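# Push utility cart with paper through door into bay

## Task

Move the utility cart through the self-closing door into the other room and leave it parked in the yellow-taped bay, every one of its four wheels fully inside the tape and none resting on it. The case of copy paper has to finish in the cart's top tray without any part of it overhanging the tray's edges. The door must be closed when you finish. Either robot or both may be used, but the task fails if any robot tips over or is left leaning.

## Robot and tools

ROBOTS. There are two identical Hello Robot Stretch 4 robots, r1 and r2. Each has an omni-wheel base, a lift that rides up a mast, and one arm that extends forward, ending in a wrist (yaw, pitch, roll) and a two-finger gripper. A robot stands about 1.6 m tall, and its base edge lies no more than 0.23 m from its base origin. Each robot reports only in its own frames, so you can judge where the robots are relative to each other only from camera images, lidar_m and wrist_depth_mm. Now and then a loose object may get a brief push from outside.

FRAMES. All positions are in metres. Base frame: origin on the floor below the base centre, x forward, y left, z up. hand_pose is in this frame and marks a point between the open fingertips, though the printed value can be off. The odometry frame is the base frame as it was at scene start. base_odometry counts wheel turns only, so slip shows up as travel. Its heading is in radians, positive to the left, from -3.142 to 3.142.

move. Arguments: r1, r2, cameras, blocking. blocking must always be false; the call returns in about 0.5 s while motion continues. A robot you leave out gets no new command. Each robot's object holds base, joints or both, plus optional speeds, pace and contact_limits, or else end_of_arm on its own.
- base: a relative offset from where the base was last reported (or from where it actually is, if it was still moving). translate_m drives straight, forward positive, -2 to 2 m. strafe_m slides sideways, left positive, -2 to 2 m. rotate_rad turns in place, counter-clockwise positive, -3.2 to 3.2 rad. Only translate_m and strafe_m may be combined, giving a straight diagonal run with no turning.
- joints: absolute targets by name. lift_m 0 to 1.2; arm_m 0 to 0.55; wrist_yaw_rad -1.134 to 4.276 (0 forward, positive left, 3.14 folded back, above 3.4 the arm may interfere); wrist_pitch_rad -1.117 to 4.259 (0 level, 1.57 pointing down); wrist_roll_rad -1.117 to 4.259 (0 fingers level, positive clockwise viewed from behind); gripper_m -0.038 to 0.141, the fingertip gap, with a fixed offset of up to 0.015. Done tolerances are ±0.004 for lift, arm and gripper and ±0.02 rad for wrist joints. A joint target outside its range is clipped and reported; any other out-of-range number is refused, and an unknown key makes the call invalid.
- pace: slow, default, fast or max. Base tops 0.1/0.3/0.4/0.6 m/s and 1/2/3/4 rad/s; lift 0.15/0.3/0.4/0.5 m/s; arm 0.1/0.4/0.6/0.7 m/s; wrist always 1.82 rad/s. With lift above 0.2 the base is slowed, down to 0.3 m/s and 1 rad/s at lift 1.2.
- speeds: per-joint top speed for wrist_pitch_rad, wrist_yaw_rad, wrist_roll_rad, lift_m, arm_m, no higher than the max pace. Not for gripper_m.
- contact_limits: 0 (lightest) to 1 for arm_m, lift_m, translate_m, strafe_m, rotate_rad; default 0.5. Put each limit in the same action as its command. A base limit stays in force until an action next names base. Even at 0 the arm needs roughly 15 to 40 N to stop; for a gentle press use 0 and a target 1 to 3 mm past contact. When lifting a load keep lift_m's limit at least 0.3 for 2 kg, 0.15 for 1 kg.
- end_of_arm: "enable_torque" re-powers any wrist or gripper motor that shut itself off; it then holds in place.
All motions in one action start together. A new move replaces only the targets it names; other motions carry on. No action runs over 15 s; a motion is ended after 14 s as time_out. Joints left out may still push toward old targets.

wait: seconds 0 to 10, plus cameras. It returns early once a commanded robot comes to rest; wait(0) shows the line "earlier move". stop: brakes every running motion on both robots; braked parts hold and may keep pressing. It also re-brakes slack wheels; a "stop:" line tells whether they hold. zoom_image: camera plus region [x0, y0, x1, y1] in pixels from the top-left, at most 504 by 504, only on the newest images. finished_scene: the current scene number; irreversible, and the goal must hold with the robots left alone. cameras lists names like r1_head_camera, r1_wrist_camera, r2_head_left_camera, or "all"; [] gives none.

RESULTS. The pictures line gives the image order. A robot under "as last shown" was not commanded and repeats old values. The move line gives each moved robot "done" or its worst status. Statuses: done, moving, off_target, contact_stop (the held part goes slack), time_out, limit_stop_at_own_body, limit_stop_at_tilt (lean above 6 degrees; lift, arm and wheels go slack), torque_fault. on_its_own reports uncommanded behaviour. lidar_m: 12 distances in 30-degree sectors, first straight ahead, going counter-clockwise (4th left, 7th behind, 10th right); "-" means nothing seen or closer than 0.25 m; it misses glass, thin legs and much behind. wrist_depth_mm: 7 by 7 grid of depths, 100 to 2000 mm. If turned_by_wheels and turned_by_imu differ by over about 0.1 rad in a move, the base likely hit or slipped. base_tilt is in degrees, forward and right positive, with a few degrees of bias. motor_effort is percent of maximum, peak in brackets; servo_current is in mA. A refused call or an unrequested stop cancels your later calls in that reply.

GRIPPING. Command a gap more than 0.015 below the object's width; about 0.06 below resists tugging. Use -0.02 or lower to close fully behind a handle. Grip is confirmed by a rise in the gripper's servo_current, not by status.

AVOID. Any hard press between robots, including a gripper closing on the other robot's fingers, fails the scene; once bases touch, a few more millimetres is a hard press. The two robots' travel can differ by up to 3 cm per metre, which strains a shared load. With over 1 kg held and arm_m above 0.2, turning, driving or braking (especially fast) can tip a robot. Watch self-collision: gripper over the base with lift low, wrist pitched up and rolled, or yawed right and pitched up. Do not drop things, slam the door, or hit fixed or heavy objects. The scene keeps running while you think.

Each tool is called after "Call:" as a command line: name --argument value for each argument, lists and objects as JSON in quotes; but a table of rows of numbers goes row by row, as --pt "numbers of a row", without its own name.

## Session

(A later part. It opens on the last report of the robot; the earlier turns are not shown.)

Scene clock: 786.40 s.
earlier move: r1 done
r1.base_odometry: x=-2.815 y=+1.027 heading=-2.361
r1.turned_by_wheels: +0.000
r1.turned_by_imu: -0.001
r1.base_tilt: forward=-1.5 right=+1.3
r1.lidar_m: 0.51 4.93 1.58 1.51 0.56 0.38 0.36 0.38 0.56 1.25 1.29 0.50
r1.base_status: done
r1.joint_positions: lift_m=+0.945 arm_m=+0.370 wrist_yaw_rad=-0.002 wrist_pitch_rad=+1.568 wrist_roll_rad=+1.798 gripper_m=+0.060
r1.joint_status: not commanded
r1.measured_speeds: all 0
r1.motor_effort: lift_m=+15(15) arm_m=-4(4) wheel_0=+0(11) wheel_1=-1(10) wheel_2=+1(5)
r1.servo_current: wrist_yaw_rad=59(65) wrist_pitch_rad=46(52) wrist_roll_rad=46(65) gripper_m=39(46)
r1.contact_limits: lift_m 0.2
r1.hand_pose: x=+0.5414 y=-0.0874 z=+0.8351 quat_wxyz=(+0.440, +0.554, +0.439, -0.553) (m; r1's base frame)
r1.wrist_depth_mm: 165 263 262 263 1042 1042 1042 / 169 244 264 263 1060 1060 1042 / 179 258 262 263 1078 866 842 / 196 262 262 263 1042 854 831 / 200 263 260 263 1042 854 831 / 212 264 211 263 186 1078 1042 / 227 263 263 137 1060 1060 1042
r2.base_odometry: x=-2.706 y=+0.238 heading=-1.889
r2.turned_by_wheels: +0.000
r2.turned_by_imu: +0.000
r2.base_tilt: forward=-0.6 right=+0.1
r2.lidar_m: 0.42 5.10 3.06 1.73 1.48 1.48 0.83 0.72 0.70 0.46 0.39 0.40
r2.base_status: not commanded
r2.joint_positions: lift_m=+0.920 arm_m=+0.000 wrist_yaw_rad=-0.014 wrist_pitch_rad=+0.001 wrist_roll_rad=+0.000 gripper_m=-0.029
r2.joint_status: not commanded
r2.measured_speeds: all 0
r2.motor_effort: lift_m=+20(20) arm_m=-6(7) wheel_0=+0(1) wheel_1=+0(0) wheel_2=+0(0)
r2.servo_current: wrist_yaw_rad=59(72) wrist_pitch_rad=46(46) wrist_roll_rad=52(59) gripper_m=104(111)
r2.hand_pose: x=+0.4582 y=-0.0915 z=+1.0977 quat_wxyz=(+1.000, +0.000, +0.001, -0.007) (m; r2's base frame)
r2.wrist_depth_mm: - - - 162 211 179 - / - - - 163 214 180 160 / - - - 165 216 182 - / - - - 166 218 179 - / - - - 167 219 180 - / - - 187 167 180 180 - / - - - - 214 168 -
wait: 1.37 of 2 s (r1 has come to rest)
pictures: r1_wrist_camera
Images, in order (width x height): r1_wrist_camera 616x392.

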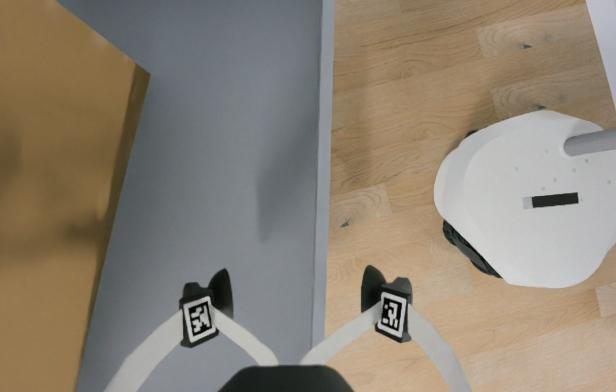

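Call:
move --blocking false --cameras '[]' --r1 '{"joints":{"gripper_m":-0.036}}'

Call:
wait --seconds 2 --cameras '[]'

Call:
move --blocking false --cameras '[]' --r1 '{"base":{"translate_m":-0.09},"joints":{"wrist_roll_rad":1.6},"speeds":{"wrist_roll_rad":0.2},"pace":"slow"}'

Call:
wait --seconds 2 --cameras '["r1_wrist_camera","r1_head_right_camera"]'

Scene clock: 795.10 s.
move: r1 moving
r1.base_odometry: x=-2.815 y=+1.027 heading=-2.361
r1.turned_by_wheels: +0.000
r1.turned_by_imu: -0.001
r1.base_tilt: forward=-1.6 right=+1.3
r1.lidar_m: 0.49 4.89 1.57 1.51 0.54 0.38 0.37 0.39 0.55 1.25 1.29 0.50
r1.base_status: not commanded
r1.joint_positions: lift_m=+0.945 arm_m=+0.370 wrist_yaw_rad=-0.002 wrist_pitch_rad=+1.568 wrist_roll_rad=+1.798 gripper_m=+0.041
r1.joint_status: gripper_m moving
r1.measured_speeds: all 0
r1.motor_effort: lift_m=+15(15) arm_m=-4(4) wheel_0=+0(0) wheel_1=-2(2) wheel_2=+1(1)
r1.servo_current: wrist_yaw_rad=59(59) wrist_pitch_rad=46(52) wrist_roll_rad=65(65) gripper_m=91(98)
r1.contact_limits: lift_m 0.2
r1.hand_pose: x=+0.5414 y=-0.0874 z=+0.8351 quat_wxyz=(+0.440, +0.554, +0.439, -0.553) (m; r1's base frame)
r1.wrist_depth_mm: 166 262 262 263 1042 1042 1042 / 169 243 262 262 1060 1042 1078 / 179 259 263 263 1060 866 842 / 195 263 262 262 1060 831 854 / 200 263 263 263 1042 854 842 / 211 262 208 263 192 1060 1060 / 227 262 263 143 1060 1042 1060
r2: as last shown
r2.turned_by_imu: +0.001
r2.base_tilt: forward=-0.7 right=+0.1
r2.lidar_m: 0.40 5.09 3.05 1.72 1.49 1.49 0.84 0.70 0.70 0.48 0.39 0.40
r2.motor_effort: lift_m=+20(20) arm_m=-7(7) wheel_0=+0(0) wheel_1=+0(0) wheel_2=+0(0)
r2.servo_current: wrist_yaw_rad=52(59) wrist_pitch_rad=39(46) wrist_roll_rad=39(59) gripper_m=98(104)
r2.wrist_depth_mm: - - - 162 211 179 - / - - - 163 214 180 159 / - - - 165 215 182 - / - - - 166 217 178 - / - - - 166 218 180 - / - - 187 167 180 181 - / - - - - 213 167 -
pictures: none
No camera images: "cameras" was empty.

Scene clock: 796.27 s.
earlier move: r1 done
r1.base_odometry: x=-2.815 y=+1.027 heading=-2.361
r1.turned_by_wheels: +0.000
r1.turned_by_imu: +0.000
r1.base_tilt: forward=-1.6 right=+1.3
r1.lidar_m: 0.51 4.92 1.57 1.52 0.54 0.40 0.36 0.39 0.57 1.25 1.31 0.50
r1.base_status: not commanded
r1.joint_positions: lift_m=+0.945 arm_m=+0.370 wrist_yaw_rad=-0.002 wrist_pitch_rad=+1.572 wrist_roll_rad=+1.798 gripper_m=-0.035
r1.joint_status: all done
r1.measured_speeds: all 0
r1.motor_effort: lift_m=+15(15) arm_m=+4(4) wheel_0=+0(1) wheel_1=-1(2) wheel_2=+1(1)
r1.servo_current: wrist_yaw_rad=39(65) wrist_pitch_rad=39(52) wrist_roll_rad=52(65) gripper_m=78(150)
r1.contact_limits: lift_m 0.2
r1.hand_pose: x=+0.5404 y=-0.0874 z=+0.8351 quat_wxyz=(+0.439, +0.553, +0.440, -0.554) (m; r1's base frame)
r1.wrist_depth_mm: 194 258 262 262 1060 1060 1060 / 189 258 260 262 1060 1060 1060 / 196 258 260 260 1042 854 854 / 206 259 260 262 1060 854 854 / 215 258 259 260 1042 854 854 / 229 257 258 200 182 1060 1078 / 237 256 259 163 1060 133 1078
r2.base_odometry: x=-2.706 y=+0.238 heading=-1.889
r2.turned_by_wheels: +0.000
r2.turned_by_imu: +0.000
r2.base_tilt: forward=-0.6 right=+0.1
r2.lidar_m: 0.40 5.08 3.11 1.74 1.46 1.48 0.81 0.69 0.69 0.47 0.38 0.38
r2.base_status: not commanded
r2.joint_positions: lift_m=+0.920 arm_m=+0.000 wrist_yaw_rad=-0.014 wrist_pitch_rad=+0.001 wrist_roll_rad=+0.000 gripper_m=-0.029
r2.joint_status: not commanded
r2.measured_speeds: all 0
r2.motor_effort: lift_m=+20(20) arm_m=-6(7) wheel_0=+0(1) wheel_1=+0(0) wheel_2=+0(1)
r2.servo_current: wrist_yaw_rad=59(65) wrist_pitch_rad=33(46) wrist_roll_rad=46(59) gripper_m=98(104)
r2.hand_pose: x=+0.4582 y=-0.0915 z=+1.0977 quat_wxyz=(+1.000, +0.000, +0.001, -0.007) (m; r2's base frame)
r2.wrist_depth_mm: - - - 161 212 179 - / - - - 163 213 180 159 / - - - 165 216 182 - / - - - 166 217 179 - / - - - 166 219 180 - / - - 187 167 180 181 - / - - - - 214 167 -
wait: 1.17 of 2 s (r1 has come to rest)
pictures: none
No camera images: "cameras" was empty.

Scene clock: 796.77 s.
move: r1 moving
r1.base_odometry: x=-2.806 y=+1.036 heading=-2.361
r1.turned_by_wheels: +0.000
r1.turned_by_imu: +0.000
r1.base_tilt: forward=-1.6 right=+1.3
r1.lidar_m: 0.51 4.93 1.56 1.51 0.52 0.37 0.36 0.38 0.55 1.26 1.31 0.53
r1.base_status: translate_m moving
r1.joint_positions: lift_m=+0.945 arm_m=+0.370 wrist_yaw_rad=-0.002 wrist_pitch_rad=+1.570 wrist_roll_rad=+1.718 gripper_m=-0.035
r1.joint_status: wrist_roll_rad moving
r1.measured_speeds: translate_m=-0.048 strafe_m=+0.000 rotate_rad=-0.001 lift_m=+0.000 arm_m=+0.000 wrist_yaw_rad=+0.000 wrist_pitch_rad=-0.024 wrist_roll_rad=-0.197
r1.motor_effort: lift_m=+15(15) arm_m=+3(4) wheel_0=-3(6) wheel_1=-5(7) wheel_2=+7(8)
r1.servo_current: wrist_yaw_rad=52(59) wrist_pitch_rad=33(46) wrist_roll_rad=72(72) gripper_m=72(85)
r1.contact_limits: lift_m 0.2
r1.hand_pose: x=+0.5409 y=-0.0874 z=+0.8351 quat_wxyz=(+0.462, +0.536, +0.461, -0.536) (m; r1's base frame)
r1.wrist_depth_mm: 174 260 262 259 1042 1060 1025 / 182 260 262 262 1042 1060 1060 / 197 260 262 262 1060 960 842 / 208 260 262 260 1060 842 842 / 220 262 262 262 1078 842 854 / 236 262 206 196 1042 1060 1060 / 253 154 262 193 177 1078 1060
r2: as last shown
r2.lidar_m: 0.40 5.09 3.04 1.73 1.48 1.46 0.84 0.70 0.70 0.46 0.39 0.40
r2.motor_effort: lift_m=+20(20) arm_m=-6(7) wheel_0=+0(0) wheel_1=+0(0) wheel_2=+0(0)
r2.servo_current: wrist_yaw_rad=59(65) wrist_pitch_rad=39(46) wrist_roll_rad=52(52) gripper_m=104(104)
r2.wrist_depth_mm: - - - 162 212 179 - / - - - 163 214 180 159 / - - - 165 216 182 - / - - - 166 217 179 - / - - - 166 219 180 - / - - 186 167 180 181 - / - - - - 214 168 -
pictures: none
No camera images: "cameras" was empty.

Scene clock: 798.43 s.
earlier move: r1 done
r1.base_odometry: x=-2.751 y=+1.091 heading=-2.362
r1.turned_by_wheels: -0.001
r1.turned_by_imu: -0.001
r1.base_tilt: forward=-1.6 right=+1.3
r1.lidar_m: 0.53 4.95 1.58 1.52 0.39 0.28 0.27 0.29 0.42 1.19 1.32 0.54
r1.base_status: done
r1.joint_positions: lift_m=+0.945 arm_m=+0.370 wrist_yaw_rad=+0.000 wrist_pitch_rad=+1.566 wrist_roll_rad=+1.604 gripper_m=-0.035
r1.joint_status: all done
r1.measured_speeds: all 0
r1.motor_effort: lift_m=+15(15) arm_m=-4(4) wheel_0=-8(13) wheel_1=-5(8) wheel_2=-1(10)
r1.servo_current: wrist_yaw_rad=52(65) wrist_pitch_rad=46(72) wrist_roll_rad=39(72) gripper_m=78(85)
r1.contact_limits: lift_m 0.2
r1.hand_pose: x=+0.5422 y=-0.0874 z=+0.8351 quat_wxyz=(+0.493, +0.509, +0.491, -0.507) (m; r1's base frame)
r1.wrist_depth_mm: 179 264 265 264 1060 1078 1060 / 192 264 265 263 1060 1060 1025 / 203 263 263 264 1060 1060 1060 / 212 265 262 262 1060 842 831 / 224 265 264 264 1042 854 842 / 240 264 186 195 178 1060 842 / 256 154 262 196 1025 1042 1042
r2.base_odometry: x=-2.706 y=+0.238 heading=-1.889
r2.turned_by_wheels: +0.000
r2.turned_by_imu: +0.000
r2.base_tilt: forward=-0.7 right=+0.1
r2.lidar_m: 0.39 5.10 3.04 1.76 1.46 1.48 0.85 0.70 0.70 0.46 0.40 0.40
r2.base_status: not commanded
r2.joint_positions: lift_m=+0.920 arm_m=+0.000 wrist_yaw_rad=-0.014 wrist_pitch_rad=+0.001 wrist_roll_rad=+0.000 gripper_m=-0.029
r2.joint_status: not commanded
r2.measured_speeds: all 0
r2.motor_effort: lift_m=+20(20) arm_m=-6(7) wheel_0=+0(1) wheel_1=+0(1) wheel_2=+0(1)
r2.servo_current: wrist_yaw_rad=52(65) wrist_pitch_rad=46(46) wrist_roll_rad=46(65) gripper_m=104(111)
r2.hand_pose: x=+0.4582 y=-0.0915 z=+1.0977 quat_wxyz=(+1.000, +0.000, +0.001, -0.007) (m; r2's base frame)
r2.wrist_depth_mm: - - - 162 212 179 - / - - - 163 214 180 159 / - - - 165 216 182 - / - - - 165 218 179 - / - - - 166 219 180 - / - - 187 167 180 181 - / - - - - 215 168 -
wait: 1.67 of 2 s (r1 has come to rest)
pictures: r1_head_right_camera, r1_wrist_camera
Images, in order (width x height): r1_head_right_camera 420x672, r1_wrist_camera 616x392.

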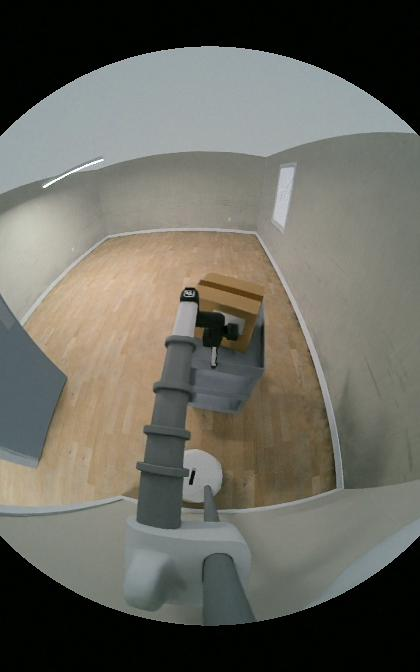

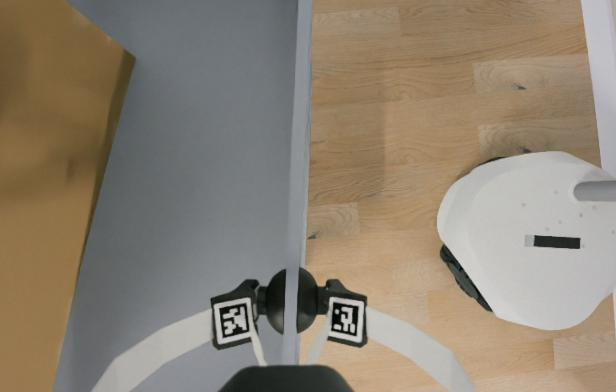

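Call:
move --blocking false --cameras '[]' --r1 '{"base":{"strafe_m":0.7,"translate_m":0.05},"pace":"slow"}'

Call:
wait --seconds 8 --cameras '["r1_wrist_camera","r1_head_right_camera"]'

Scene clock: 806.87 s.
move: r1 moving
r1.base_odometry: x=-2.742 y=+1.080 heading=-2.364
r1.turned_by_wheels: -0.001
r1.turned_by_imu: -0.002
r1.base_tilt: forward=-1.5 right=+1.3
r1.lidar_m: 0.52 4.94 1.57 1.50 0.36 0.30 0.27 0.32 0.45 1.23 1.32 0.51
r1.base_status: translate_m moving; strafe_m moving
r1.joint_positions: lift_m=+0.945 arm_m=+0.370 wrist_yaw_rad=+0.000 wrist_pitch_rad=+1.566 wrist_roll_rad=+1.604 gripper_m=-0.035
r1.joint_status: not commanded
r1.measured_speeds: translate_m=+0.004 strafe_m=+0.055 rotate_rad=+0.001 lift_m=+0.000 arm_m=+0.000 wrist_yaw_rad=+0.000 wrist_pitch_rad=+0.000 wrist_roll_rad=+0.000
r1.motor_effort: lift_m=+15(15) arm_m=-4(4) wheel_0=-15(15) wheel_1=+5(5) wheel_2=-6(6)
r1.servo_current: wrist_yaw_rad=52(52) wrist_pitch_rad=46(52) wrist_roll_rad=52(65) gripper_m=72(78)
r1.contact_limits: lift_m 0.2
r1.hand_pose: x=+0.5422 y=-0.0874 z=+0.8351 quat_wxyz=(+0.493, +0.509, +0.491, -0.507) (m; r1's base frame)
r1.wrist_depth_mm: 182 266 265 263 1078 1042 1025 / 193 264 264 264 1078 1042 1060 / 202 265 265 265 1060 1042 1042 / 217 265 264 264 1060 831 831 / 229 264 263 263 1060 842 842 / 245 264 185 195 179 1025 842 / 260 154 264 193 1025 1042 1025
r2: as last shown
r2.turned_by_imu: +0.001
r2.base_tilt: forward=-0.6 right=+0.0
r2.lidar_m: 0.38 5.11 3.06 1.76 1.48 1.47 0.83 0.71 0.70 0.48 0.39 0.40
r2.motor_effort: lift_m=+20(20) arm_m=-7(7) wheel_0=+0(0) wheel_1=+0(0) wheel_2=+0(0)
r2.servo_current: wrist_yaw_rad=59(59) wrist_pitch_rad=39(39) wrist_roll_rad=39(59) gripper_m=111(111)
r2.wrist_depth_mm: - - - 162 212 179 - / - - - 163 213 181 160 / - - - 165 216 182 - / - - - 166 217 179 - / - - - 166 219 180 - / - - 186 167 180 180 - / - - - - 215 168 -
pictures: none
No camera images: "cameras" was empty.

Scene clock: 814.57 s.
earlier move: r1 done
r1.base_odometry: x=-2.295 y=+0.557 heading=-2.364
r1.turned_by_wheels: +0.000
r1.turned_by_imu: -0.004
r1.base_tilt: forward=-1.6 right=+1.2
r1.lidar_m: 0.48 3.96 0.87 0.81 0.89 3.40 0.39 0.35 0.52 1.39 0.38 0.39
r1.base_status: done
r1.joint_positions: lift_m=+0.945 arm_m=+0.370 wrist_yaw_rad=-0.002 wrist_pitch_rad=+1.578 wrist_roll_rad=+1.604 gripper_m=-0.035
r1.joint_status: not commanded
r1.measured_speeds: all 0
r1.motor_effort: lift_m=+15(15) arm_m=+4(4) wheel_0=-9(21) wheel_1=-1(6) wheel_2=-9(11)
r1.servo_current: wrist_yaw_rad=52(78) wrist_pitch_rad=39(59) wrist_roll_rad=52(72) gripper_m=72(85)
r1.contact_limits: lift_m 0.2
r1.hand_pose: x=+0.5387 y=-0.0874 z=+0.8351 quat_wxyz=(+0.489, +0.507, +0.493, -0.510) (m; r1's base frame)
r1.wrist_depth_mm: 259 243 263 264 265 267 223 / 260 260 262 264 265 267 1060 / 1025 262 262 263 266 866 1078 / 1042 262 263 263 240 866 854 / 1008 1042 263 264 1060 842 854 / 1025 1042 177 200 1042 991 866 / 1025 153 1042 192 175 143 1060
r2.base_odometry: x=-2.706 y=+0.238 heading=-1.889
r2.turned_by_wheels: +0.000
r2.turned_by_imu: +0.001
r2.base_tilt: forward=-0.7 right=+0.0
r2.lidar_m: 0.39 5.08 3.08 1.76 1.48 1.47 0.85 0.70 0.69 0.46 0.38 0.39
r2.base_status: not commanded
r2.joint_positions: lift_m=+0.920 arm_m=+0.000 wrist_yaw_rad=-0.014 wrist_pitch_rad=+0.001 wrist_roll_rad=+0.000 gripper_m=-0.029
r2.joint_status: not commanded
r2.measured_speeds: all 0
r2.motor_effort: lift_m=+20(21) arm_m=-7(7) wheel_0=+0(1) wheel_1=+0(1) wheel_2=+0(1)
r2.servo_current: wrist_yaw_rad=46(65) wrist_pitch_rad=39(52) wrist_roll_rad=52(59) gripper_m=98(111)
r2.hand_pose: x=+0.4582 y=-0.0915 z=+1.0977 quat_wxyz=(+1.000, +0.000, +0.001, -0.007) (m; r2's base frame)
r2.wrist_depth_mm: - - - 162 212 179 - / - - - 163 214 180 159 / - - - 165 216 182 - / - - - 166 217 179 - / - - - 167 218 180 - / - - 186 167 180 180 - / - - - - 215 168 -
wait: 7.70 of 8 s (r1 has come to rest)
pictures: r1_head_right_camera, r1_wrist_camera
Images, in order (width x height): r1_head_right_camera 420x672, r1_wrist_camera 616x392.

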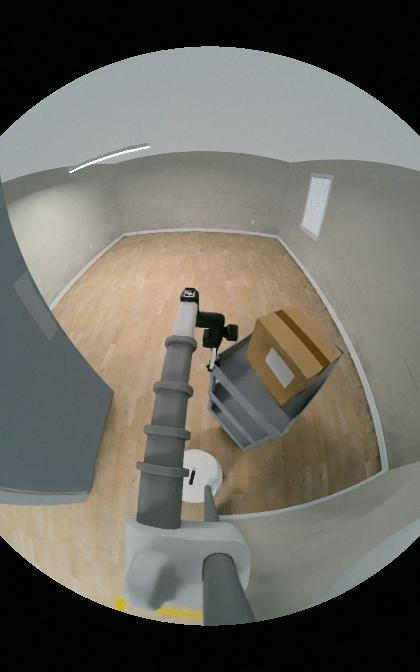

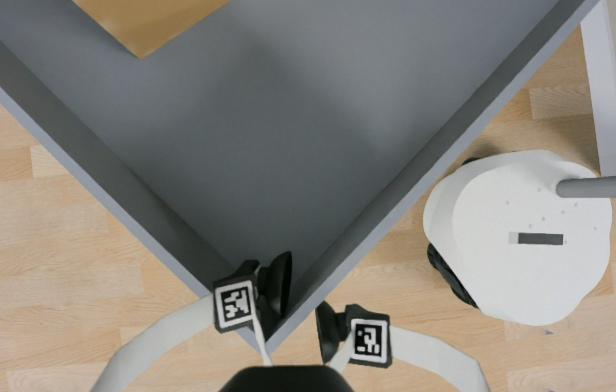

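Call:
move --blocking false --cameras '[]' --r1 '{"joints":{"gripper_m":0.06}}'

Call:
wait --seconds 1 --cameras '[]'

Call:
move --blocking false --cameras '[]' --r1 '{"joints":{"lift_m":1.139}}'

Call:
wait --seconds 1.5 --cameras '[]'

Call:
move --blocking false --cameras '[]' --r1 '{"base":{"strafe_m":-0.136},"joints":{"arm_m":0.55,"wrist_roll_rad":0.82}}'

Call:
wait --seconds 3 --cameras '["r1_wrist_camera"]'

Scene clock: 860.23 s.
move: r1 moving
r1.base_odometry: x=-2.295 y=+0.557 heading=-2.364
r1.turned_by_wheels: +0.000
r1.turned_by_imu: -0.003
r1.base_tilt: forward=-1.6 right=+1.3
r1.lidar_m: 0.49 3.96 0.87 0.82 0.90 3.42 0.37 0.34 0.52 1.39 0.37 0.39
r1.base_status: not commanded
r1.joint_positions: lift_m=+0.945 arm_m=+0.370 wrist_yaw_rad=-0.002 wrist_pitch_rad=+1.578 wrist_roll_rad=+1.604 gripper_m=-0.010
r1.joint_status: gripper_m moving
r1.measured_speeds: all 0
r1.motor_effort: lift_m=+15(15) arm_m=+4(4) wheel_0=-10(10) wheel_1=-1(1) wheel_2=-9(9)
r1.servo_current: wrist_yaw_rad=46(65) wrist_pitch_rad=52(52) wrist_roll_rad=46(52) gripper_m=46(78)
r1.contact_limits: lift_m 0.2
r1.hand_pose: x=+0.5387 y=-0.0874 z=+0.8351 quat_wxyz=(+0.489, +0.507, +0.493, -0.510) (m; r1's base frame)
r1.wrist_depth_mm: 262 241 265 267 267 270 - / 263 263 265 267 268 270 1078 / 1042 263 265 266 266 866 1078 / 1025 1042 265 266 246 854 842 / 1025 1060 266 265 1042 866 854 / 1042 1042 180 202 1042 976 854 / 1025 1042 1042 195 179 137 1060
r2: as last shown
r2.turned_by_imu: +0.006
r2.base_tilt: forward=-0.6 right=+0.0
r2.lidar_m: 0.40 5.11 3.05 1.76 1.49 1.47 0.83 0.70 0.69 0.46 0.39 0.40
r2.motor_effort: lift_m=+20(20) arm_m=-6(7) wheel_0=+0(0) wheel_1=+0(0) wheel_2=+0(0)
r2.servo_current: wrist_yaw_rad=46(59) wrist_pitch_rad=39(46) wrist_roll_rad=52(52) gripper_m=98(104)
r2.wrist_depth_mm: - - - 162 211 179 - / - - - 163 213 181 160 / - - - 165 216 182 - / - - - 166 218 178 - / - - - 167 218 180 - / - - 187 167 180 180 - / - - - - 214 167 -
pictures: none
No camera images: "cameras" was empty.

Scene clock: 861.23 s.
earlier move: r1 moving
r1.base_odometry: x=-2.295 y=+0.557 heading=-2.363
r1.turned_by_wheels: +0.000
r1.turned_by_imu: +0.000
r1.base_tilt: forward=-1.6 right=+1.3
r1.lidar_m: 0.46 3.97 0.87 0.82 0.89 3.42 0.38 0.35 0.50 1.38 0.34 0.37
r1.base_status: not commanded
r1.joint_positions: lift_m=+0.945 arm_m=+0.370 wrist_yaw_rad=-0.002 wrist_pitch_rad=+1.578 wrist_roll_rad=+1.602 gripper_m=+0.060
r1.joint_status: gripper_m moving
r1.measured_speeds: all 0
r1.motor_effort: lift_m=+15(15) arm_m=+4(4) wheel_0=-6(10) wheel_1=-1(1) wheel_2=-7(9)
r1.servo_current: wrist_yaw_rad=39(65) wrist_pitch_rad=46(52) wrist_roll_rad=52(65) gripper_m=52(85)
r1.contact_limits: lift_m 0.2
r1.hand_pose: x=+0.5387 y=-0.0874 z=+0.8351 quat_wxyz=(+0.490, +0.507, +0.493, -0.510) (m; r1's base frame)
r1.wrist_depth_mm: 257 219 260 263 265 266 267 / 258 258 260 262 265 265 215 / - 258 262 262 264 232 1078 / 1025 259 260 262 263 854 866 / 1042 1025 262 263 222 866 866 / 1025 1025 187 208 190 866 854 / 1025 1042 183 154 1078 1078 1060
r2.base_odometry: x=-2.706 y=+0.238 heading=-1.889
r2.turned_by_wheels: +0.000
r2.turned_by_imu: +0.000
r2.base_tilt: forward=-0.6 right=+0.1
r2.lidar_m: 0.41 5.12 3.07 1.75 1.48 1.47 0.86 0.70 0.68 0.48 0.36 0.39
r2.base_status: not commanded
r2.joint_positions: lift_m=+0.920 arm_m=+0.000 wrist_yaw_rad=-0.014 wrist_pitch_rad=+0.001 wrist_roll_rad=+0.000 gripper_m=-0.029
r2.joint_status: not commanded
r2.measured_speeds: all 0
r2.motor_effort: lift_m=+20(20) arm_m=-6(7) wheel_0=+0(0) wheel_1=+0(1) wheel_2=+0(1)
r2.servo_current: wrist_yaw_rad=59(59) wrist_pitch_rad=46(46) wrist_roll_rad=59(59) gripper_m=98(111)
r2.hand_pose: x=+0.4582 y=-0.0915 z=+1.0977 quat_wxyz=(+1.000, +0.000, +0.001, -0.007) (m; r2's base frame)
r2.wrist_depth_mm: - - - 162 213 179 - / - - - 163 213 180 159 / - - - 165 216 182 - / - - - 166 218 179 - / - - - 166 219 179 - / - - 187 167 180 180 - / - - - - 214 168 -
wait: 1.00 s; no rest
pictures: none
No camera images: "cameras" was empty.

Scene clock: 861.73 s.
earlier move: r1 done
move: r1 moving
r1.base_odometry: x=-2.295 y=+0.557 heading=-2.363
r1.turned_by_wheels: +0.000
r1.turned_by_imu: +0.000
r1.base_tilt: forward=-1.6 right=+1.2
r1.lidar_m: 0.48 3.95 0.86 0.83 0.89 3.41 0.37 0.35 0.51 1.35 0.38 0.37
r1.base_status: not commanded
r1.joint_positions: lift_m=+0.982 arm_m=+0.370 wrist_yaw_rad=-0.002 wrist_pitch_rad=+1.578 wrist_roll_rad=+1.602 gripper_m=+0.060
r1.joint_status: lift_m moving; the others done
r1.measured_speeds: translate_m=+0.000 strafe_m=+0.000 rotate_rad=+0.000 lift_m=+0.147 arm_m=+0.000 wrist_yaw_rad=+0.000 wrist_pitch_rad=+0.000 wrist_roll_rad=+0.000
r1.motor_effort: lift_m=+28(29) arm_m=+4(4) wheel_0=-5(6) wheel_1=-1(1) wheel_2=-7(7)
r1.servo_current: wrist_yaw_rad=59(78) wrist_pitch_rad=46(52) wrist_roll_rad=52(59) gripper_m=39(46)
r1.hand_pose: x=+0.5387 y=-0.0874 z=+0.8723 quat_wxyz=(+0.490, +0.507, +0.493, -0.510) (m; r1's base frame)
r1.wrist_depth_mm: 290 212 263 297 297 301 293 / 289 291 296 296 297 298 1078 / 1078 291 293 296 297 260 1098 / 1060 291 293 296 297 891 904 / 1060 1042 294 296 917 878 891 / 1060 1060 193 235 186 891 1118 / 1078 1060 1078 225 1098 1078 1098
r2: as last shown
r2.base_tilt: forward=-0.7 right=+0.1
r2.lidar_m: 0.41 5.11 3.06 1.71 1.47 1.47 0.84 0.70 0.70 0.47 0.40 0.40
r2.motor_effort: lift_m=+20(20) arm_m=-6(7) wheel_0=+0(0) wheel_1=+0(1) wheel_2=+0(0)
r2.servo_current: wrist_yaw_rad=46(59) wrist_pitch_rad=39(46) wrist_roll_rad=46(59) gripper_m=104(104)
r2.wrist_depth_mm: - - - 162 212 179 - / - - - 163 213 180 160 / - - - 165 216 182 - / - - - 166 218 179 - / - - - 166 220 180 - / - - 187 167 180 180 - / - - - - 214 168 -
pictures: none
No camera images: "cameras" was empty.

Scene clock: 863.13 s.
earlier move: r1 done
r1.base_odometry: x=-2.295 y=+0.557 heading=-2.363
r1.turned_by_wheels: +0.000
r1.turned_by_imu: +0.000
r1.base_tilt: forward=-1.6 right=+1.3
r1.lidar_m: 0.47 3.97 0.86 0.83 0.87 3.41 0.36 0.36 0.53 1.40 0.37 0.36
r1.base_status: not commanded
r1.joint_positions: lift_m=+1.139 arm_m=+0.370 wrist_yaw_rad=-0.002 wrist_pitch_rad=+1.573 wrist_roll_rad=+1.602 gripper_m=+0.060
r1.joint_status: all done
r1.measured_speeds: all 0
r1.motor_effort: lift_m=+24(29) arm_m=+4(4) wheel_0=-4(6) wheel_1=-1(1) wheel_2=-2(7)
r1.servo_current: wrist_yaw_rad=65(78) wrist_pitch_rad=46(52) wrist_roll_rad=46(59) gripper_m=39(46)
r1.hand_pose: x=+0.5401 y=-0.0874 z=+1.0283 quat_wxyz=(+0.491, +0.508, +0.492, -0.509) (m; r1's base frame)
r1.wrist_depth_mm: 1229 449 253 332 455 455 459 / 1229 452 359 455 455 459 1255 / 1255 1255 452 459 455 1255 1229 / 1229 1255 452 455 1042 1025 1042 / 1255 1229 1229 449 1255 1025 1229 / 1255 1205 195 1229 188 1042 1255 / 1255 1255 1229 153 1255 1255 1255
r2.base_odometry: x=-2.706 y=+0.238 heading=-1.889
r2.turned_by_wheels: +0.000
r2.turned_by_imu: +0.000
r2.base_tilt: forward=-0.6 right=+0.1
r2.lidar_m: 0.38 5.09 3.05 1.74 1.46 1.48 0.87 0.71 0.70 0.45 0.37 0.38
r2.base_status: not commanded
r2.joint_positions: lift_m=+0.920 arm_m=+0.000 wrist_yaw_rad=-0.014 wrist_pitch_rad=+0.001 wrist_roll_rad=+0.000 gripper_m=-0.029
r2.joint_status: not commanded
r2.measured_speeds: all 0
r2.motor_effort: lift_m=+20(20) arm_m=-6(7) wheel_0=+0(1) wheel_1=+0(1) wheel_2=+0(0)
r2.servo_current: wrist_yaw_rad=59(59) wrist_pitch_rad=39(46) wrist_roll_rad=39(59) gripper_m=104(104)
r2.hand_pose: x=+0.4582 y=-0.0915 z=+1.0977 quat_wxyz=(+1.000, +0.000, +0.001, -0.007) (m; r2's base frame)
r2.wrist_depth_mm: - - - 162 212 179 - / - - - 163 213 180 159 / - - - 165 216 182 - / - - - 166 218 179 - / - - - 167 218 179 - / - - 187 167 180 180 - / - - - - 214 167 -
wait: 1.40 of 1.5 s (r1 has come to rest)
pictures: none
No camera images: "cameras" was empty.

Scene clock: 863.63 s.
move: r1 moving
r1.base_odometry: x=-2.321 y=+0.583 heading=-2.363
r1.turned_by_wheels: +0.000
r1.turned_by_imu: +0.000
r1.base_tilt: forward=-1.6 right=+1.2
r1.lidar_m: 0.44 4.00 0.91 0.87 0.92 3.41 0.35 0.36 0.51 1.39 0.32 0.34
r1.base_status: strafe_m moving
r1.joint_positions: lift_m=+1.139 arm_m=+0.421 wrist_yaw_rad=-0.002 wrist_pitch_rad=+1.573 wrist_roll_rad=+1.022 gripper_m=+0.060
r1.joint_status: arm_m moving; wrist_roll_rad moving
joint sent to its limit — r1.arm_m, upper limit.
r1.measured_speeds: translate_m=+0.000 strafe_m=-0.140 rotate_rad=-0.001 lift_m=+0.000 arm_m=+0.195 wrist_yaw_rad=+0.000 wrist_pitch_rad=+0.000 wrist_roll_rad=-1.706
r1.motor_effort: lift_m=+24(24) arm_m=+5(6) wheel_0=+9(12) wheel_1=-8(9) wheel_2=+1(2)
r1.servo_current: wrist_yaw_rad=52(59) wrist_pitch_rad=39(52) wrist_roll_rad=26(98) gripper_m=39(46)
r1.hand_pose: x=+0.5908 y=-0.0874 z=+1.0283 quat_wxyz=(+0.616, +0.346, +0.617, -0.347) (m; r1's base frame)
r1.wrist_depth_mm: 1205 1229 1229 452 177 178 178 / 1229 1229 1229 455 225 224 223 / 1229 1229 1255 455 459 455 459 / 1229 1205 1255 459 455 455 455 / 1229 1255 1255 455 459 459 462 / 1229 1255 195 452 188 1042 1281 / 1229 1255 1229 153 1042 1042 1255
r2: as last shown
r2.base_tilt: forward=-0.6 right=+0.0
r2.lidar_m: 0.41 5.09 3.07 1.74 1.48 1.47 0.83 0.70 0.70 0.46 0.41 0.39
r2.motor_effort: lift_m=+20(20) arm_m=-6(7) wheel_0=+0(0) wheel_1=+0(0) wheel_2=+0(0)
r2.servo_current: wrist_yaw_rad=52(65) wrist_pitch_rad=33(39) wrist_roll_rad=46(59) gripper_m=104(104)
r2.wrist_depth_mm: - - - 162 212 178 - / - - - 162 213 180 159 / - - - 165 216 182 - / - - - 166 217 179 - / - - - 166 219 179 - / - - 186 167 180 181 - / - - - - 214 167 -
pictures: none
No camera images: "cameras" was empty.

Scene clock: 864.80 s.
earlier move: r1 done
r1.base_odometry: x=-2.391 y=+0.654 heading=-2.363
r1.turned_by_wheels: +0.000
r1.turned_by_imu: -0.001
r1.base_tilt: forward=-1.6 right=+1.3
r1.lidar_m: 0.34 4.16 0.99 0.96 1.01 3.41 0.31 0.33 0.49 1.36 0.27 0.25
r1.base_status: done
r1.joint_positions: lift_m=+1.139 arm_m=+0.549 wrist_yaw_rad=-0.002 wrist_pitch_rad=+1.573 wrist_roll_rad=+0.822 gripper_m=+0.060
r1.joint_status: all done
joint sent to its limit — r1.arm_m, upper limit.
r1.measured_speeds: all 0
r1.motor_effort: lift_m=+24(24) arm_m=+5(9) wheel_0=+0(12) wheel_1=-1(9) wheel_2=+0(2)
r1.servo_current: wrist_yaw_rad=39(65) wrist_pitch_rad=39(52) wrist_roll_rad=39(98) gripper_m=39(46)
r1.hand_pose: x=+0.7187 y=-0.0874 z=+1.0284 quat_wxyz=(+0.647, +0.283, +0.649, -0.284) (m; r1's base frame)
r1.wrist_depth_mm: 1229 1255 1255 1229 455 452 222 / 1229 1229 1229 1229 455 304 204 / 1229 1229 1229 1255 455 270 196 / 1229 1229 1255 1255 459 256 - / 1255 1229 1255 1205 402 233 178 / 1205 1229 196 1229 189 208 179 / 1205 1255 1205 153 452 179 178
r2.base_odometry: x=-2.706 y=+0.238 heading=-1.889
r2.turned_by_wheels: +0.000
r2.turned_by_imu: +0.000
r2.base_tilt: forward=-0.6 right=+0.1
r2.lidar_m: 0.41 5.10 3.03 1.74 1.46 1.49 0.83 0.70 0.69 0.47 0.40 0.39
r2.base_status: not commanded
r2.joint_positions: lift_m=+0.920 arm_m=+0.000 wrist_yaw_rad=-0.014 wrist_pitch_rad=+0.001 wrist_roll_rad=+0.000 gripper_m=-0.029
r2.joint_status: not commanded
r2.measured_speeds: all 0
r2.motor_effort: lift_m=+21(21) arm_m=-7(7) wheel_0=+0(0) wheel_1=+0(0) wheel_2=+0(1)
r2.servo_current: wrist_yaw_rad=46(65) wrist_pitch_rad=33(46) wrist_roll_rad=59(59) gripper_m=104(104)
r2.hand_pose: x=+0.4582 y=-0.0915 z=+1.0977 quat_wxyz=(+1.000, +0.000, +0.001, -0.007) (m; r2's base frame)
r2.wrist_depth_mm: - - - 162 213 178 - / - - - 163 213 181 159 / - - - 165 216 182 - / - - - 166 217 178 - / - - - 167 219 179 - / - - 187 167 180 180 - / - - - - 214 168 -
wait: 1.17 of 3 s (r1 has come to rest)
pictures: r1_wrist_camera
Images, in order (width x height): r1_wrist_camera 616x392.

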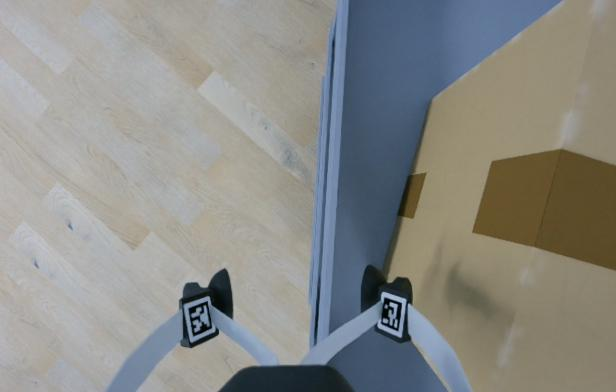

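Call:
move --blocking false --cameras '[]' --r1 '{"base":{"strafe_m":-0.012,"translate_m":-0.014},"joints":{"lift_m":1.03}}'

Call:
wait --seconds 1.5 --cameras '["r1_wrist_camera"]'

Scene clock: 885.17 s.
move: r1 moving
r1.base_odometry: x=-2.389 y=+0.672 heading=-2.363
r1.turned_by_wheels: +0.000
r1.turned_by_imu: -0.001
r1.base_tilt: forward=-1.6 right=+1.3
r1.lidar_m: 0.33 4.16 1.00 0.97 1.02 3.39 0.29 0.34 0.49 1.34 0.37 0.27
r1.base_status: translate_m moving; strafe_m moving
r1.joint_positions: lift_m=+1.101 arm_m=+0.549 wrist_yaw_rad=-0.002 wrist_pitch_rad=+1.573 wrist_roll_rad=+0.822 gripper_m=+0.060
r1.joint_status: lift_m moving
r1.measured_speeds: translate_m=-0.008 strafe_m=-0.008 rotate_rad=+0.000 lift_m=-0.146 arm_m=+0.000 wrist_yaw_rad=+0.000 wrist_pitch_rad=+0.000 wrist_roll_rad=+0.000
r1.motor_effort: lift_m=+10(23) arm_m=+4(5) wheel_0=+3(5) wheel_1=-1(9) wheel_2=+0(7)
r1.servo_current: wrist_yaw_rad=52(65) wrist_pitch_rad=39(46) wrist_roll_rad=46(52) gripper_m=39(46)
r1.hand_pose: x=+0.7187 y=-0.0874 z=+0.9913 quat_wxyz=(+0.647, +0.283, +0.649, -0.284) (m; r1's base frame)
r1.wrist_depth_mm: 1160 1205 1205 1229 424 424 179 / 1205 1205 1229 1205 421 244 174 / 1205 1205 1205 1205 421 223 163 / 1229 1182 1229 1205 404 203 - / 1205 1205 1205 1205 338 185 - / 1205 1205 196 424 189 168 146 / 1182 1229 1205 153 244 147 -
r2: as last shown
r2.turned_by_imu: +0.003
r2.lidar_m: 0.38 5.09 3.09 1.75 1.47 1.46 0.85 0.70 0.69 0.47 0.40 0.39
r2.motor_effort: lift_m=+20(20) arm_m=-6(7) wheel_0=+0(1) wheel_1=+0(0) wheel_2=+0(0)
r2.servo_current: wrist_yaw_rad=39(65) wrist_pitch_rad=39(46) wrist_roll_rad=39(52) gripper_m=104(104)
r2.wrist_depth_mm: - - - 162 212 179 - / - - - 163 214 181 159 / - - - 165 216 182 - / - - - 166 218 179 - / - - - 167 218 179 - / - - 187 167 180 180 - / - - - - 215 168 -
pictures: none
No camera images: "cameras" was empty.

Scene clock: 886.17 s.
earlier move: r1 done
r1.base_odometry: x=-2.389 y=+0.672 heading=-2.363
r1.turned_by_wheels: +0.000
r1.turned_by_imu: +0.000
r1.base_tilt: forward=-1.6 right=+1.3
r1.lidar_m: 0.32 4.17 1.02 0.98 1.03 3.39 0.31 0.32 0.49 1.35 0.41 0.25
r1.base_status: done
r1.joint_positions: lift_m=+1.030 arm_m=+0.549 wrist_yaw_rad=-0.002 wrist_pitch_rad=+1.573 wrist_roll_rad=+0.822 gripper_m=+0.060
r1.joint_status: all done
r1.measured_speeds: all 0
r1.motor_effort: lift_m=+12(23) arm_m=+4(5) wheel_0=+3(5) wheel_1=+0(9) wheel_2=+0(7)
r1.servo_current: wrist_yaw_rad=39(72) wrist_pitch_rad=39(52) wrist_roll_rad=52(52) gripper_m=39(46)
r1.hand_pose: x=+0.7187 y=-0.0874 z=+0.9203 quat_wxyz=(+0.647, +0.283, +0.649, -0.284) (m; r1's base frame)
r1.wrist_depth_mm: 1118 1138 1118 1138 347 347 179 / 1138 1138 1160 1138 347 244 174 / 1138 1118 1160 1118 345 225 163 / 1118 1138 1118 1118 347 211 - / 1118 1138 1138 1118 327 183 - / 1118 1160 196 1160 189 167 135 / 1118 1138 1118 143 279 140 -
r2.base_odometry: x=-2.706 y=+0.238 heading=-1.889
r2.turned_by_wheels: +0.000
r2.turned_by_imu: +0.000
r2.base_tilt: forward=-0.7 right=+0.1
r2.lidar_m: 0.40 5.10 3.06 1.71 1.48 1.46 0.84 0.71 0.69 0.47 0.40 0.40
r2.base_status: not commanded
r2.joint_positions: lift_m=+0.920 arm_m=+0.000 wrist_yaw_rad=-0.014 wrist_pitch_rad=+0.001 wrist_roll_rad=+0.000 gripper_m=-0.029
r2.joint_status: not commanded
r2.measured_speeds: all 0
r2.motor_effort: lift_m=+20(20) arm_m=-6(7) wheel_0=+1(1) wheel_1=+0(0) wheel_2=+0(0)
r2.servo_current: wrist_yaw_rad=52(65) wrist_pitch_rad=39(46) wrist_roll_rad=52(59) gripper_m=104(104)
r2.hand_pose: x=+0.4582 y=-0.0915 z=+1.0977 quat_wxyz=(+1.000, +0.000, +0.001, -0.007) (m; r2's base frame)
r2.wrist_depth_mm: - - - 162 211 180 - / - - - 163 213 180 159 / - - - 165 216 181 - / - - - 166 218 179 - / - - - 167 218 179 - / - - 187 167 180 180 - / - - - - 214 168 -
wait: 1.00 of 1.5 s (r1 has come to rest)
pictures: r1_wrist_camera
Images, in order (width x height): r1_wrist_camera 616x392.

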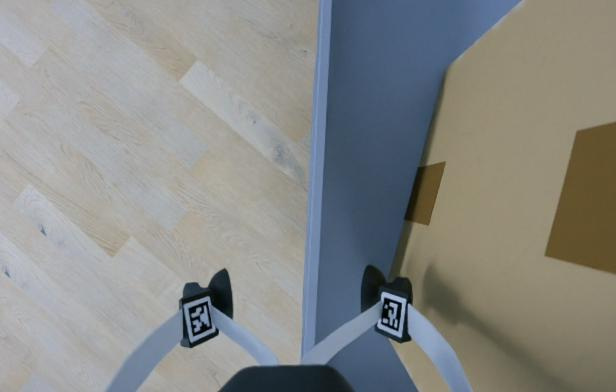

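Call:
move --blocking false --cameras '[]' --r1 '{"joints":{"lift_m":0.945},"contact_limits":{"lift_m":0.2}}'

Call:
wait --seconds 1.5 --cameras '["r1_wrist_camera"]'

Call:
move --blocking false --cameras '[]' --r1 '{"joints":{"gripper_m":-0.037}}'

Call:
wait --seconds 2 --cameras '["r1_wrist_camera"]'

Scene clock: 894.90 s.
move: r1 moving
r1.base_odometry: x=-2.389 y=+0.672 heading=-2.363
r1.turned_by_wheels: +0.000
r1.turned_by_imu: -0.001
r1.base_tilt: forward=-1.6 right=+1.3
r1.lidar_m: 0.33 4.20 1.01 0.98 1.05 3.40 0.30 0.35 0.50 1.33 0.43 0.27
r1.base_status: not commanded
r1.joint_positions: lift_m=+0.992 arm_m=+0.549 wrist_yaw_rad=-0.002 wrist_pitch_rad=+1.573 wrist_roll_rad=+0.822 gripper_m=+0.060
r1.joint_status: lift_m moving
r1.measured_speeds: translate_m=+0.000 strafe_m=+0.000 rotate_rad=+0.000 lift_m=-0.146 arm_m=+0.000 wrist_yaw_rad=+0.000 wrist_pitch_rad=+0.000 wrist_roll_rad=+0.000
r1.motor_effort: lift_m=+10(13) arm_m=+4(4) wheel_0=+2(3) wheel_1=+0(1) wheel_2=-1(1)
r1.servo_current: wrist_yaw_rad=46(52) wrist_pitch_rad=46(46) wrist_roll_rad=52(65) gripper_m=39(46)
r1.contact_limits: lift_m 0.2
r1.hand_pose: x=+0.7187 y=-0.0874 z=+0.8823 quat_wxyz=(+0.647, +0.283, +0.649, -0.284) (m; r1's base frame)
r1.wrist_depth_mm: 1060 1098 1098 1118 314 315 178 / 1078 1118 1118 1098 315 244 174 / 1098 1098 1118 1138 315 225 164 / 1098 1098 1098 1098 315 207 - / 1118 1118 1098 1118 314 183 - / 1118 1098 195 1078 189 167 135 / 1098 1098 1098 143 278 140 -
r2: as last shown
r2.turned_by_imu: +0.001
r2.lidar_m: 0.40 5.11 3.04 1.74 1.47 1.48 0.85 0.70 0.70 0.48 0.38 0.40
r2.motor_effort: lift_m=+20(20) arm_m=-7(7) wheel_0=+0(1) wheel_1=+0(0) wheel_2=+0(0)
r2.servo_current: wrist_yaw_rad=52(59) wrist_pitch_rad=39(39) wrist_roll_rad=59(59) gripper_m=111(111)
r2.wrist_depth_mm: - - - 162 212 179 - / - - - 163 213 181 159 / - - - 165 216 182 - / - - - 166 218 179 - / - - - 166 219 180 - / - - 187 167 180 180 - / - - - - 214 167 -
pictures: none
No camera images: "cameras" was empty.

Scene clock: 895.73 s.
earlier move: r1 done
r1.base_odometry: x=-2.389 y=+0.672 heading=-2.363
r1.turned_by_wheels: +0.000
r1.turned_by_imu: +0.000
r1.base_tilt: forward=-1.6 right=+1.3
r1.lidar_m: 0.33 4.17 1.03 0.97 1.02 3.41 0.29 0.33 0.50 1.35 0.42 0.27
r1.base_status: not commanded
r1.joint_positions: lift_m=+0.945 arm_m=+0.549 wrist_yaw_rad=-0.002 wrist_pitch_rad=+1.573 wrist_roll_rad=+0.822 gripper_m=+0.060
r1.joint_status: all done
r1.measured_speeds: all 0
r1.motor_effort: lift_m=+13(13) arm_m=+4(4) wheel_0=+3(3) wheel_1=+0(1) wheel_2=-1(1)
r1.servo_current: wrist_yaw_rad=52(65) wrist_pitch_rad=39(46) wrist_roll_rad=46(65) gripper_m=46(46)
r1.contact_limits: lift_m 0.2
r1.hand_pose: x=+0.7187 y=-0.0874 z=+0.8353 quat_wxyz=(+0.647, +0.283, +0.649, -0.284) (m; r1's base frame)
r1.wrist_depth_mm: 1042 1042 1042 1042 262 262 179 / 1042 1060 1060 1025 262 245 174 / 1042 1060 1042 1025 263 219 164 / 1042 1060 1060 1060 263 206 - / 1060 1060 1060 1025 262 184 - / 1060 1060 196 1060 189 168 135 / 1042 1042 1042 143 262 140 -
r2.base_odometry: x=-2.706 y=+0.238 heading=-1.889
r2.turned_by_wheels: +0.000
r2.turned_by_imu: +0.000
r2.base_tilt: forward=-0.6 right=+0.1
r2.lidar_m: 0.37 5.08 3.07 1.74 1.49 1.46 0.83 0.70 0.68 0.48 0.39 0.40
r2.base_status: not commanded
r2.joint_positions: lift_m=+0.920 arm_m=+0.000 wrist_yaw_rad=-0.014 wrist_pitch_rad=+0.001 wrist_roll_rad=+0.000 gripper_m=-0.029
r2.joint_status: not commanded
r2.measured_speeds: all 0
r2.motor_effort: lift_m=+20(20) arm_m=-7(7) wheel_0=+0(1) wheel_1=+0(1) wheel_2=+0(0)
r2.servo_current: wrist_yaw_rad=52(65) wrist_pitch_rad=46(46) wrist_roll_rad=46(59) gripper_m=104(111)
r2.hand_pose: x=+0.4582 y=-0.0915 z=+1.0977 quat_wxyz=(+1.000, +0.000, +0.001, -0.007) (m; r2's base frame)
r2.wrist_depth_mm: - - - 162 212 179 - / - - - 163 214 180 159 / - - - 165 216 182 - / - - - 166 217 179 - / - - - 166 219 179 - / - - 186 167 180 181 - / - - - - 214 168 -
wait: 0.83 of 1.5 s (r1 has come to rest)
pictures: r1_wrist_camera
Images, in order (width x height): r1_wrist_camera 616x392.

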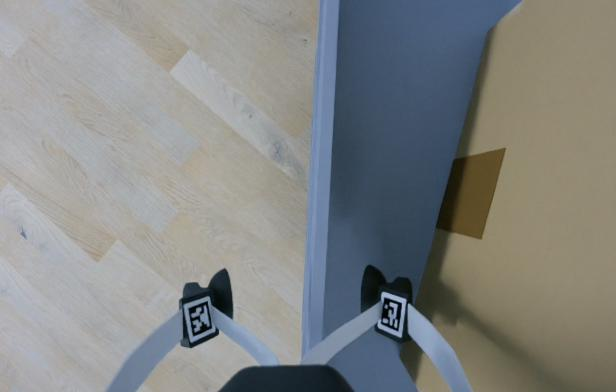

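Scene clock: 896.23 s.
move: r1 moving
r1.base_odometry: x=-2.389 y=+0.672 heading=-2.363
r1.turned_by_wheels: +0.000
r1.turned_by_imu: +0.000
r1.base_tilt: forward=-1.5 right=+1.3
r1.lidar_m: 0.32 4.18 1.04 0.98 1.02 3.40 0.31 0.33 0.49 1.31 0.39 0.26
r1.base_status: not commanded
r1.joint_positions: lift_m=+0.945 arm_m=+0.549 wrist_yaw_rad=-0.002 wrist_pitch_rad=+1.573 wrist_roll_rad=+0.822 gripper_m=+0.041
r1.joint_status: gripper_m moving
r1.measured_speeds: all 0
r1.motor_effort: lift_m=+13(13) arm_m=+4(4) wheel_0=+2(3) wheel_1=+0(1) wheel_2=-1(1)
r1.servo_current: wrist_yaw_rad=59(59) wrist_pitch_rad=33(52) wrist_roll_rad=46(65) gripper_m=124(124)
r1.contact_limits: lift_m 0.2
r1.hand_pose: x=+0.7187 y=-0.0874 z=+0.8353 quat_wxyz=(+0.647, +0.283, +0.649, -0.284) (m; r1's base frame)
r1.wrist_depth_mm: 1060 1060 1025 1060 262 262 179 / 1042 1060 1060 1042 264 244 174 / 1060 1042 1042 1042 263 219 163 / 1025 1042 1060 1042 262 206 - / 1042 1025 1042 1042 262 184 - / 1078 1060 197 1060 195 168 135 / 1042 1042 1042 144 243 147 -
r2: as last shown
r2.base_tilt: forward=-0.7 right=+0.1
r2.lidar_m: 0.40 5.11 3.06 1.73 1.50 1.47 0.83 0.70 0.71 0.46 0.39 0.40
r2.motor_effort: lift_m=+20(20) arm_m=-6(7) wheel_0=+0(0) wheel_1=+0(0) wheel_2=+0(1)
r2.servo_current: wrist_yaw_rad=39(59) wrist_pitch_rad=33(46) wrist_roll_rad=46(65) gripper_m=104(111)
r2.wrist_depth_mm: - - - 162 212 179 - / - - - 163 213 180 159 / - - - 165 216 182 - / - - - 166 218 178 - / - - - 166 218 180 - / - - 186 167 180 180 - / - - - - 214 168 -
pictures: none
No camera images: "cameras" was empty.

Scene clock: 897.40 s.
earlier move: r1 done
r1.base_odometry: x=-2.389 y=+0.672 heading=-2.363
r1.turned_by_wheels: +0.000
r1.turned_by_imu: +0.000
r1.base_tilt: forward=-1.6 right=+1.3
r1.lidar_m: 0.33 4.18 1.01 0.97 1.04 3.41 0.30 0.33 0.48 1.31 0.41 0.25
r1.base_status: not commanded
r1.joint_positions: lift_m=+0.945 arm_m=+0.549 wrist_yaw_rad=-0.002 wrist_pitch_rad=+1.573 wrist_roll_rad=+0.822 gripper_m=-0.036
r1.joint_status: all done
r1.measured_speeds: all 0
r1.motor_effort: lift_m=+15(15) arm_m=+4(4) wheel_0=+2(3) wheel_1=-1(1) wheel_2=-2(2)
r1.servo_current: wrist_yaw_rad=65(65) wrist_pitch_rad=39(52) wrist_roll_rad=46(65) gripper_m=78(137)
r1.contact_limits: lift_m 0.2
r1.hand_pose: x=+0.7187 y=-0.0874 z=+0.8351 quat_wxyz=(+0.647, +0.283, +0.649, -0.284) (m; r1's base frame)
r1.wrist_depth_mm: 1025 1008 1025 1042 259 237 - / 1025 1042 1042 1042 259 208 - / 1025 1042 1042 1042 262 191 145 / 1042 1060 1060 1060 260 180 137 / 1042 1042 1042 1042 262 168 - / 1042 1060 207 199 182 157 - / 1060 1060 182 156 199 133 -
r2.base_odometry: x=-2.706 y=+0.238 heading=-1.889
r2.turned_by_wheels: +0.000
r2.turned_by_imu: +0.000
r2.base_tilt: forward=-0.6 right=+0.1
r2.lidar_m: 0.39 5.09 3.08 1.77 1.49 1.48 0.85 0.71 0.70 0.45 0.38 0.38
r2.base_status: not commanded
r2.joint_positions: lift_m=+0.920 arm_m=+0.000 wrist_yaw_rad=-0.014 wrist_pitch_rad=+0.001 wrist_roll_rad=+0.000 gripper_m=-0.029
r2.joint_status: not commanded
r2.measured_speeds: all 0
r2.motor_effort: lift_m=+20(20) arm_m=-6(7) wheel_0=+0(0) wheel_1=+0(0) wheel_2=+0(1)
r2.servo_current: wrist_yaw_rad=46(59) wrist_pitch_rad=39(46) wrist_roll_rad=52(65) gripper_m=98(111)
r2.hand_pose: x=+0.4582 y=-0.0915 z=+1.0977 quat_wxyz=(+1.000, +0.000, +0.001, -0.007) (m; r2's base frame)
r2.wrist_depth_mm: - - - 162 212 179 - / - - - 163 213 180 159 / - - - 165 216 182 - / - - - 166 216 179 - / - - - 167 219 179 - / - - 187 167 180 180 - / - - - - 215 167 -
wait: 1.17 of 2 s (r1 has come to rest)
pictures: r1_wrist_camera
Images, in order (width x height): r1_wrist_camera 616x392.

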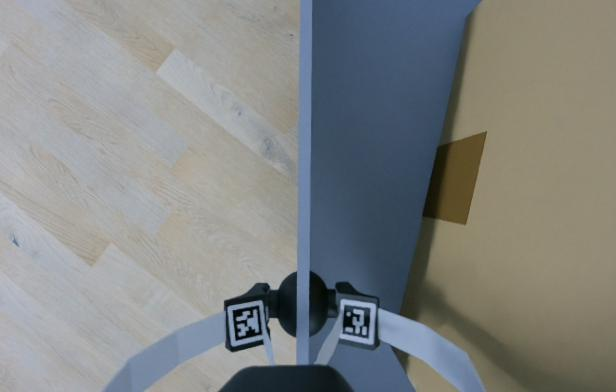

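Call:
move --blocking false --cameras '[]' --r1 '{"base":{"strafe_m":0.35},"joints":{"wrist_roll_rad":0.35},"speeds":{"wrist_roll_rad":0.13},"pace":"slow"}'

Call:
wait --seconds 6 --cameras '["r1_wrist_camera","r1_head_right_camera"]'

Scene clock: 902.87 s.
move: r1 moving
r1.base_odometry: x=-2.379 y=+0.662 heading=-2.365
r1.turned_by_wheels: -0.002
r1.turned_by_imu: -0.002
r1.base_tilt: forward=-1.6 right=+1.3
r1.lidar_m: 0.36 4.17 0.99 0.96 1.00 3.40 0.29 0.33 0.50 1.32 0.35 0.27
r1.base_status: strafe_m moving
r1.joint_positions: lift_m=+0.945 arm_m=+0.549 wrist_yaw_rad=-0.002 wrist_pitch_rad=+1.573 wrist_roll_rad=+0.767 gripper_m=-0.036
r1.joint_status: wrist_roll_rad moving
r1.measured_speeds: translate_m=-0.001 strafe_m=+0.056 rotate_rad=-0.002 lift_m=+0.000 arm_m=+0.000 wrist_yaw_rad=+0.000 wrist_pitch_rad=+0.000 wrist_roll_rad=-0.132
r1.motor_effort: lift_m=+15(15) arm_m=+4(4) wheel_0=-16(17) wheel_1=+1(6) wheel_2=-6(6)
r1.servo_current: wrist_yaw_rad=26(59) wrist_pitch_rad=39(46) wrist_roll_rad=52(78) gripper_m=72(85)
r1.contact_limits: lift_m 0.2
r1.hand_pose: x=+0.7187 y=-0.0874 z=+0.8351 quat_wxyz=(+0.655, +0.265, +0.656, -0.266) (m; r1's base frame)
r1.wrist_depth_mm: 1025 1025 1042 1042 262 263 173 / 1042 1042 1042 1060 263 243 168 / 1042 1060 1060 1060 263 216 - / 1042 1060 1042 1025 263 195 - / 1025 1042 1042 1025 263 179 - / 1060 1042 1042 198 180 160 129 / 1025 1060 178 164 211 139 -
r2: as last shown
r2.turned_by_imu: +0.001
r2.lidar_m: 0.38 5.09 3.07 1.73 1.47 1.48 0.87 0.69 0.70 0.48 0.40 0.36
r2.motor_effort: lift_m=+20(20) arm_m=-7(7) wheel_0=+0(0) wheel_1=+0(0) wheel_2=+0(0)
r2.servo_current: wrist_yaw_rad=52(59) wrist_pitch_rad=46(46) wrist_roll_rad=46(59) gripper_m=104(104)
r2.wrist_depth_mm: - - - 162 212 179 - / - - - 163 214 181 159 / - - - 165 216 182 - / - - - 166 217 178 - / - - - 167 220 180 - / - - 186 167 180 180 - / - - - - 214 167 -
pictures: none
No camera images: "cameras" was empty.

Scene clock: 907.00 s.
earlier move: r1 done
r1.base_odometry: x=-2.144 y=+0.423 heading=-2.364
r1.turned_by_wheels: +0.001
r1.turned_by_imu: -0.003
r1.base_tilt: forward=-1.6 right=+1.3
r1.lidar_m: 0.25 0.92 0.66 0.62 0.67 3.38 3.33 0.46 0.47 1.34 0.43 0.25
r1.base_status: done
r1.joint_positions: lift_m=+0.945 arm_m=+0.549 wrist_yaw_rad=-0.002 wrist_pitch_rad=+1.579 wrist_roll_rad=+0.358 gripper_m=-0.036
r1.joint_status: all done
r1.measured_speeds: all 0
r1.motor_effort: lift_m=+15(15) arm_m=+4(4) wheel_0=-2(22) wheel_1=+2(6) wheel_2=-6(12)
r1.servo_current: wrist_yaw_rad=52(65) wrist_pitch_rad=52(59) wrist_roll_rad=65(91) gripper_m=78(85)
r1.contact_limits: lift_m 0.2
r1.hand_pose: x=+0.7170 y=-0.0874 z=+0.8351 quat_wxyz=(+0.693, +0.126, +0.698, -0.127) (m; r1's base frame)
r1.wrist_depth_mm: 1025 1025 1025 1025 1025 539 - / 1025 1042 1042 1025 1042 - 260 / 1025 1042 1042 1060 554 260 260 / 1025 1042 1060 1060 - 262 262 / 1042 1042 1060 517 263 263 226 / 1078 1042 183 197 258 220 184 / 1042 146 255 262 191 164 -
r2.base_odometry: x=-2.706 y=+0.238 heading=-1.889
r2.turned_by_wheels: +0.000
r2.turned_by_imu: +0.001
r2.base_tilt: forward=-0.7 right=+0.1
r2.lidar_m: 0.40 5.10 3.05 1.75 1.48 1.47 0.83 0.70 0.70 0.46 0.41 0.41
r2.base_status: not commanded
r2.joint_positions: lift_m=+0.920 arm_m=+0.000 wrist_yaw_rad=-0.014 wrist_pitch_rad=+0.001 wrist_roll_rad=+0.000 gripper_m=-0.029
r2.joint_status: not commanded
r2.measured_speeds: all 0
r2.motor_effort: lift_m=+20(20) arm_m=-6(7) wheel_0=+0(1) wheel_1=+0(1) wheel_2=+0(1)
r2.servo_current: wrist_yaw_rad=52(65) wrist_pitch_rad=39(46) wrist_roll_rad=39(59) gripper_m=98(111)
r2.hand_pose: x=+0.4582 y=-0.0915 z=+1.0977 quat_wxyz=(+1.000, +0.000, +0.001, -0.007) (m; r2's base frame)
r2.wrist_depth_mm: - - - 162 212 179 - / - - - 163 213 180 159 / - - - 165 215 181 - / - - - 166 217 179 - / - - - 166 218 180 - / - - 187 167 180 180 - / - - - - 214 168 -
wait: 4.13 of 6 s (r1 has come to rest)
pictures: r1_head_right_camera, r1_wrist_camera
Images, in order (width x height): r1_head_right_camera 420x672, r1_wrist_camera 616x392.

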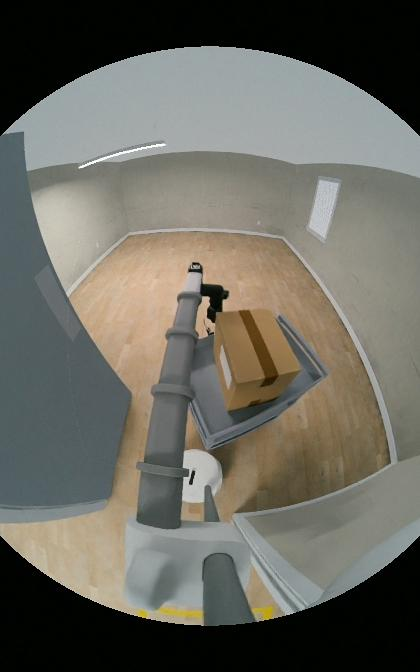

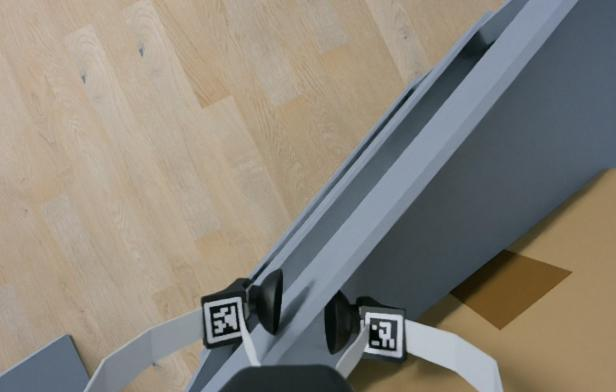

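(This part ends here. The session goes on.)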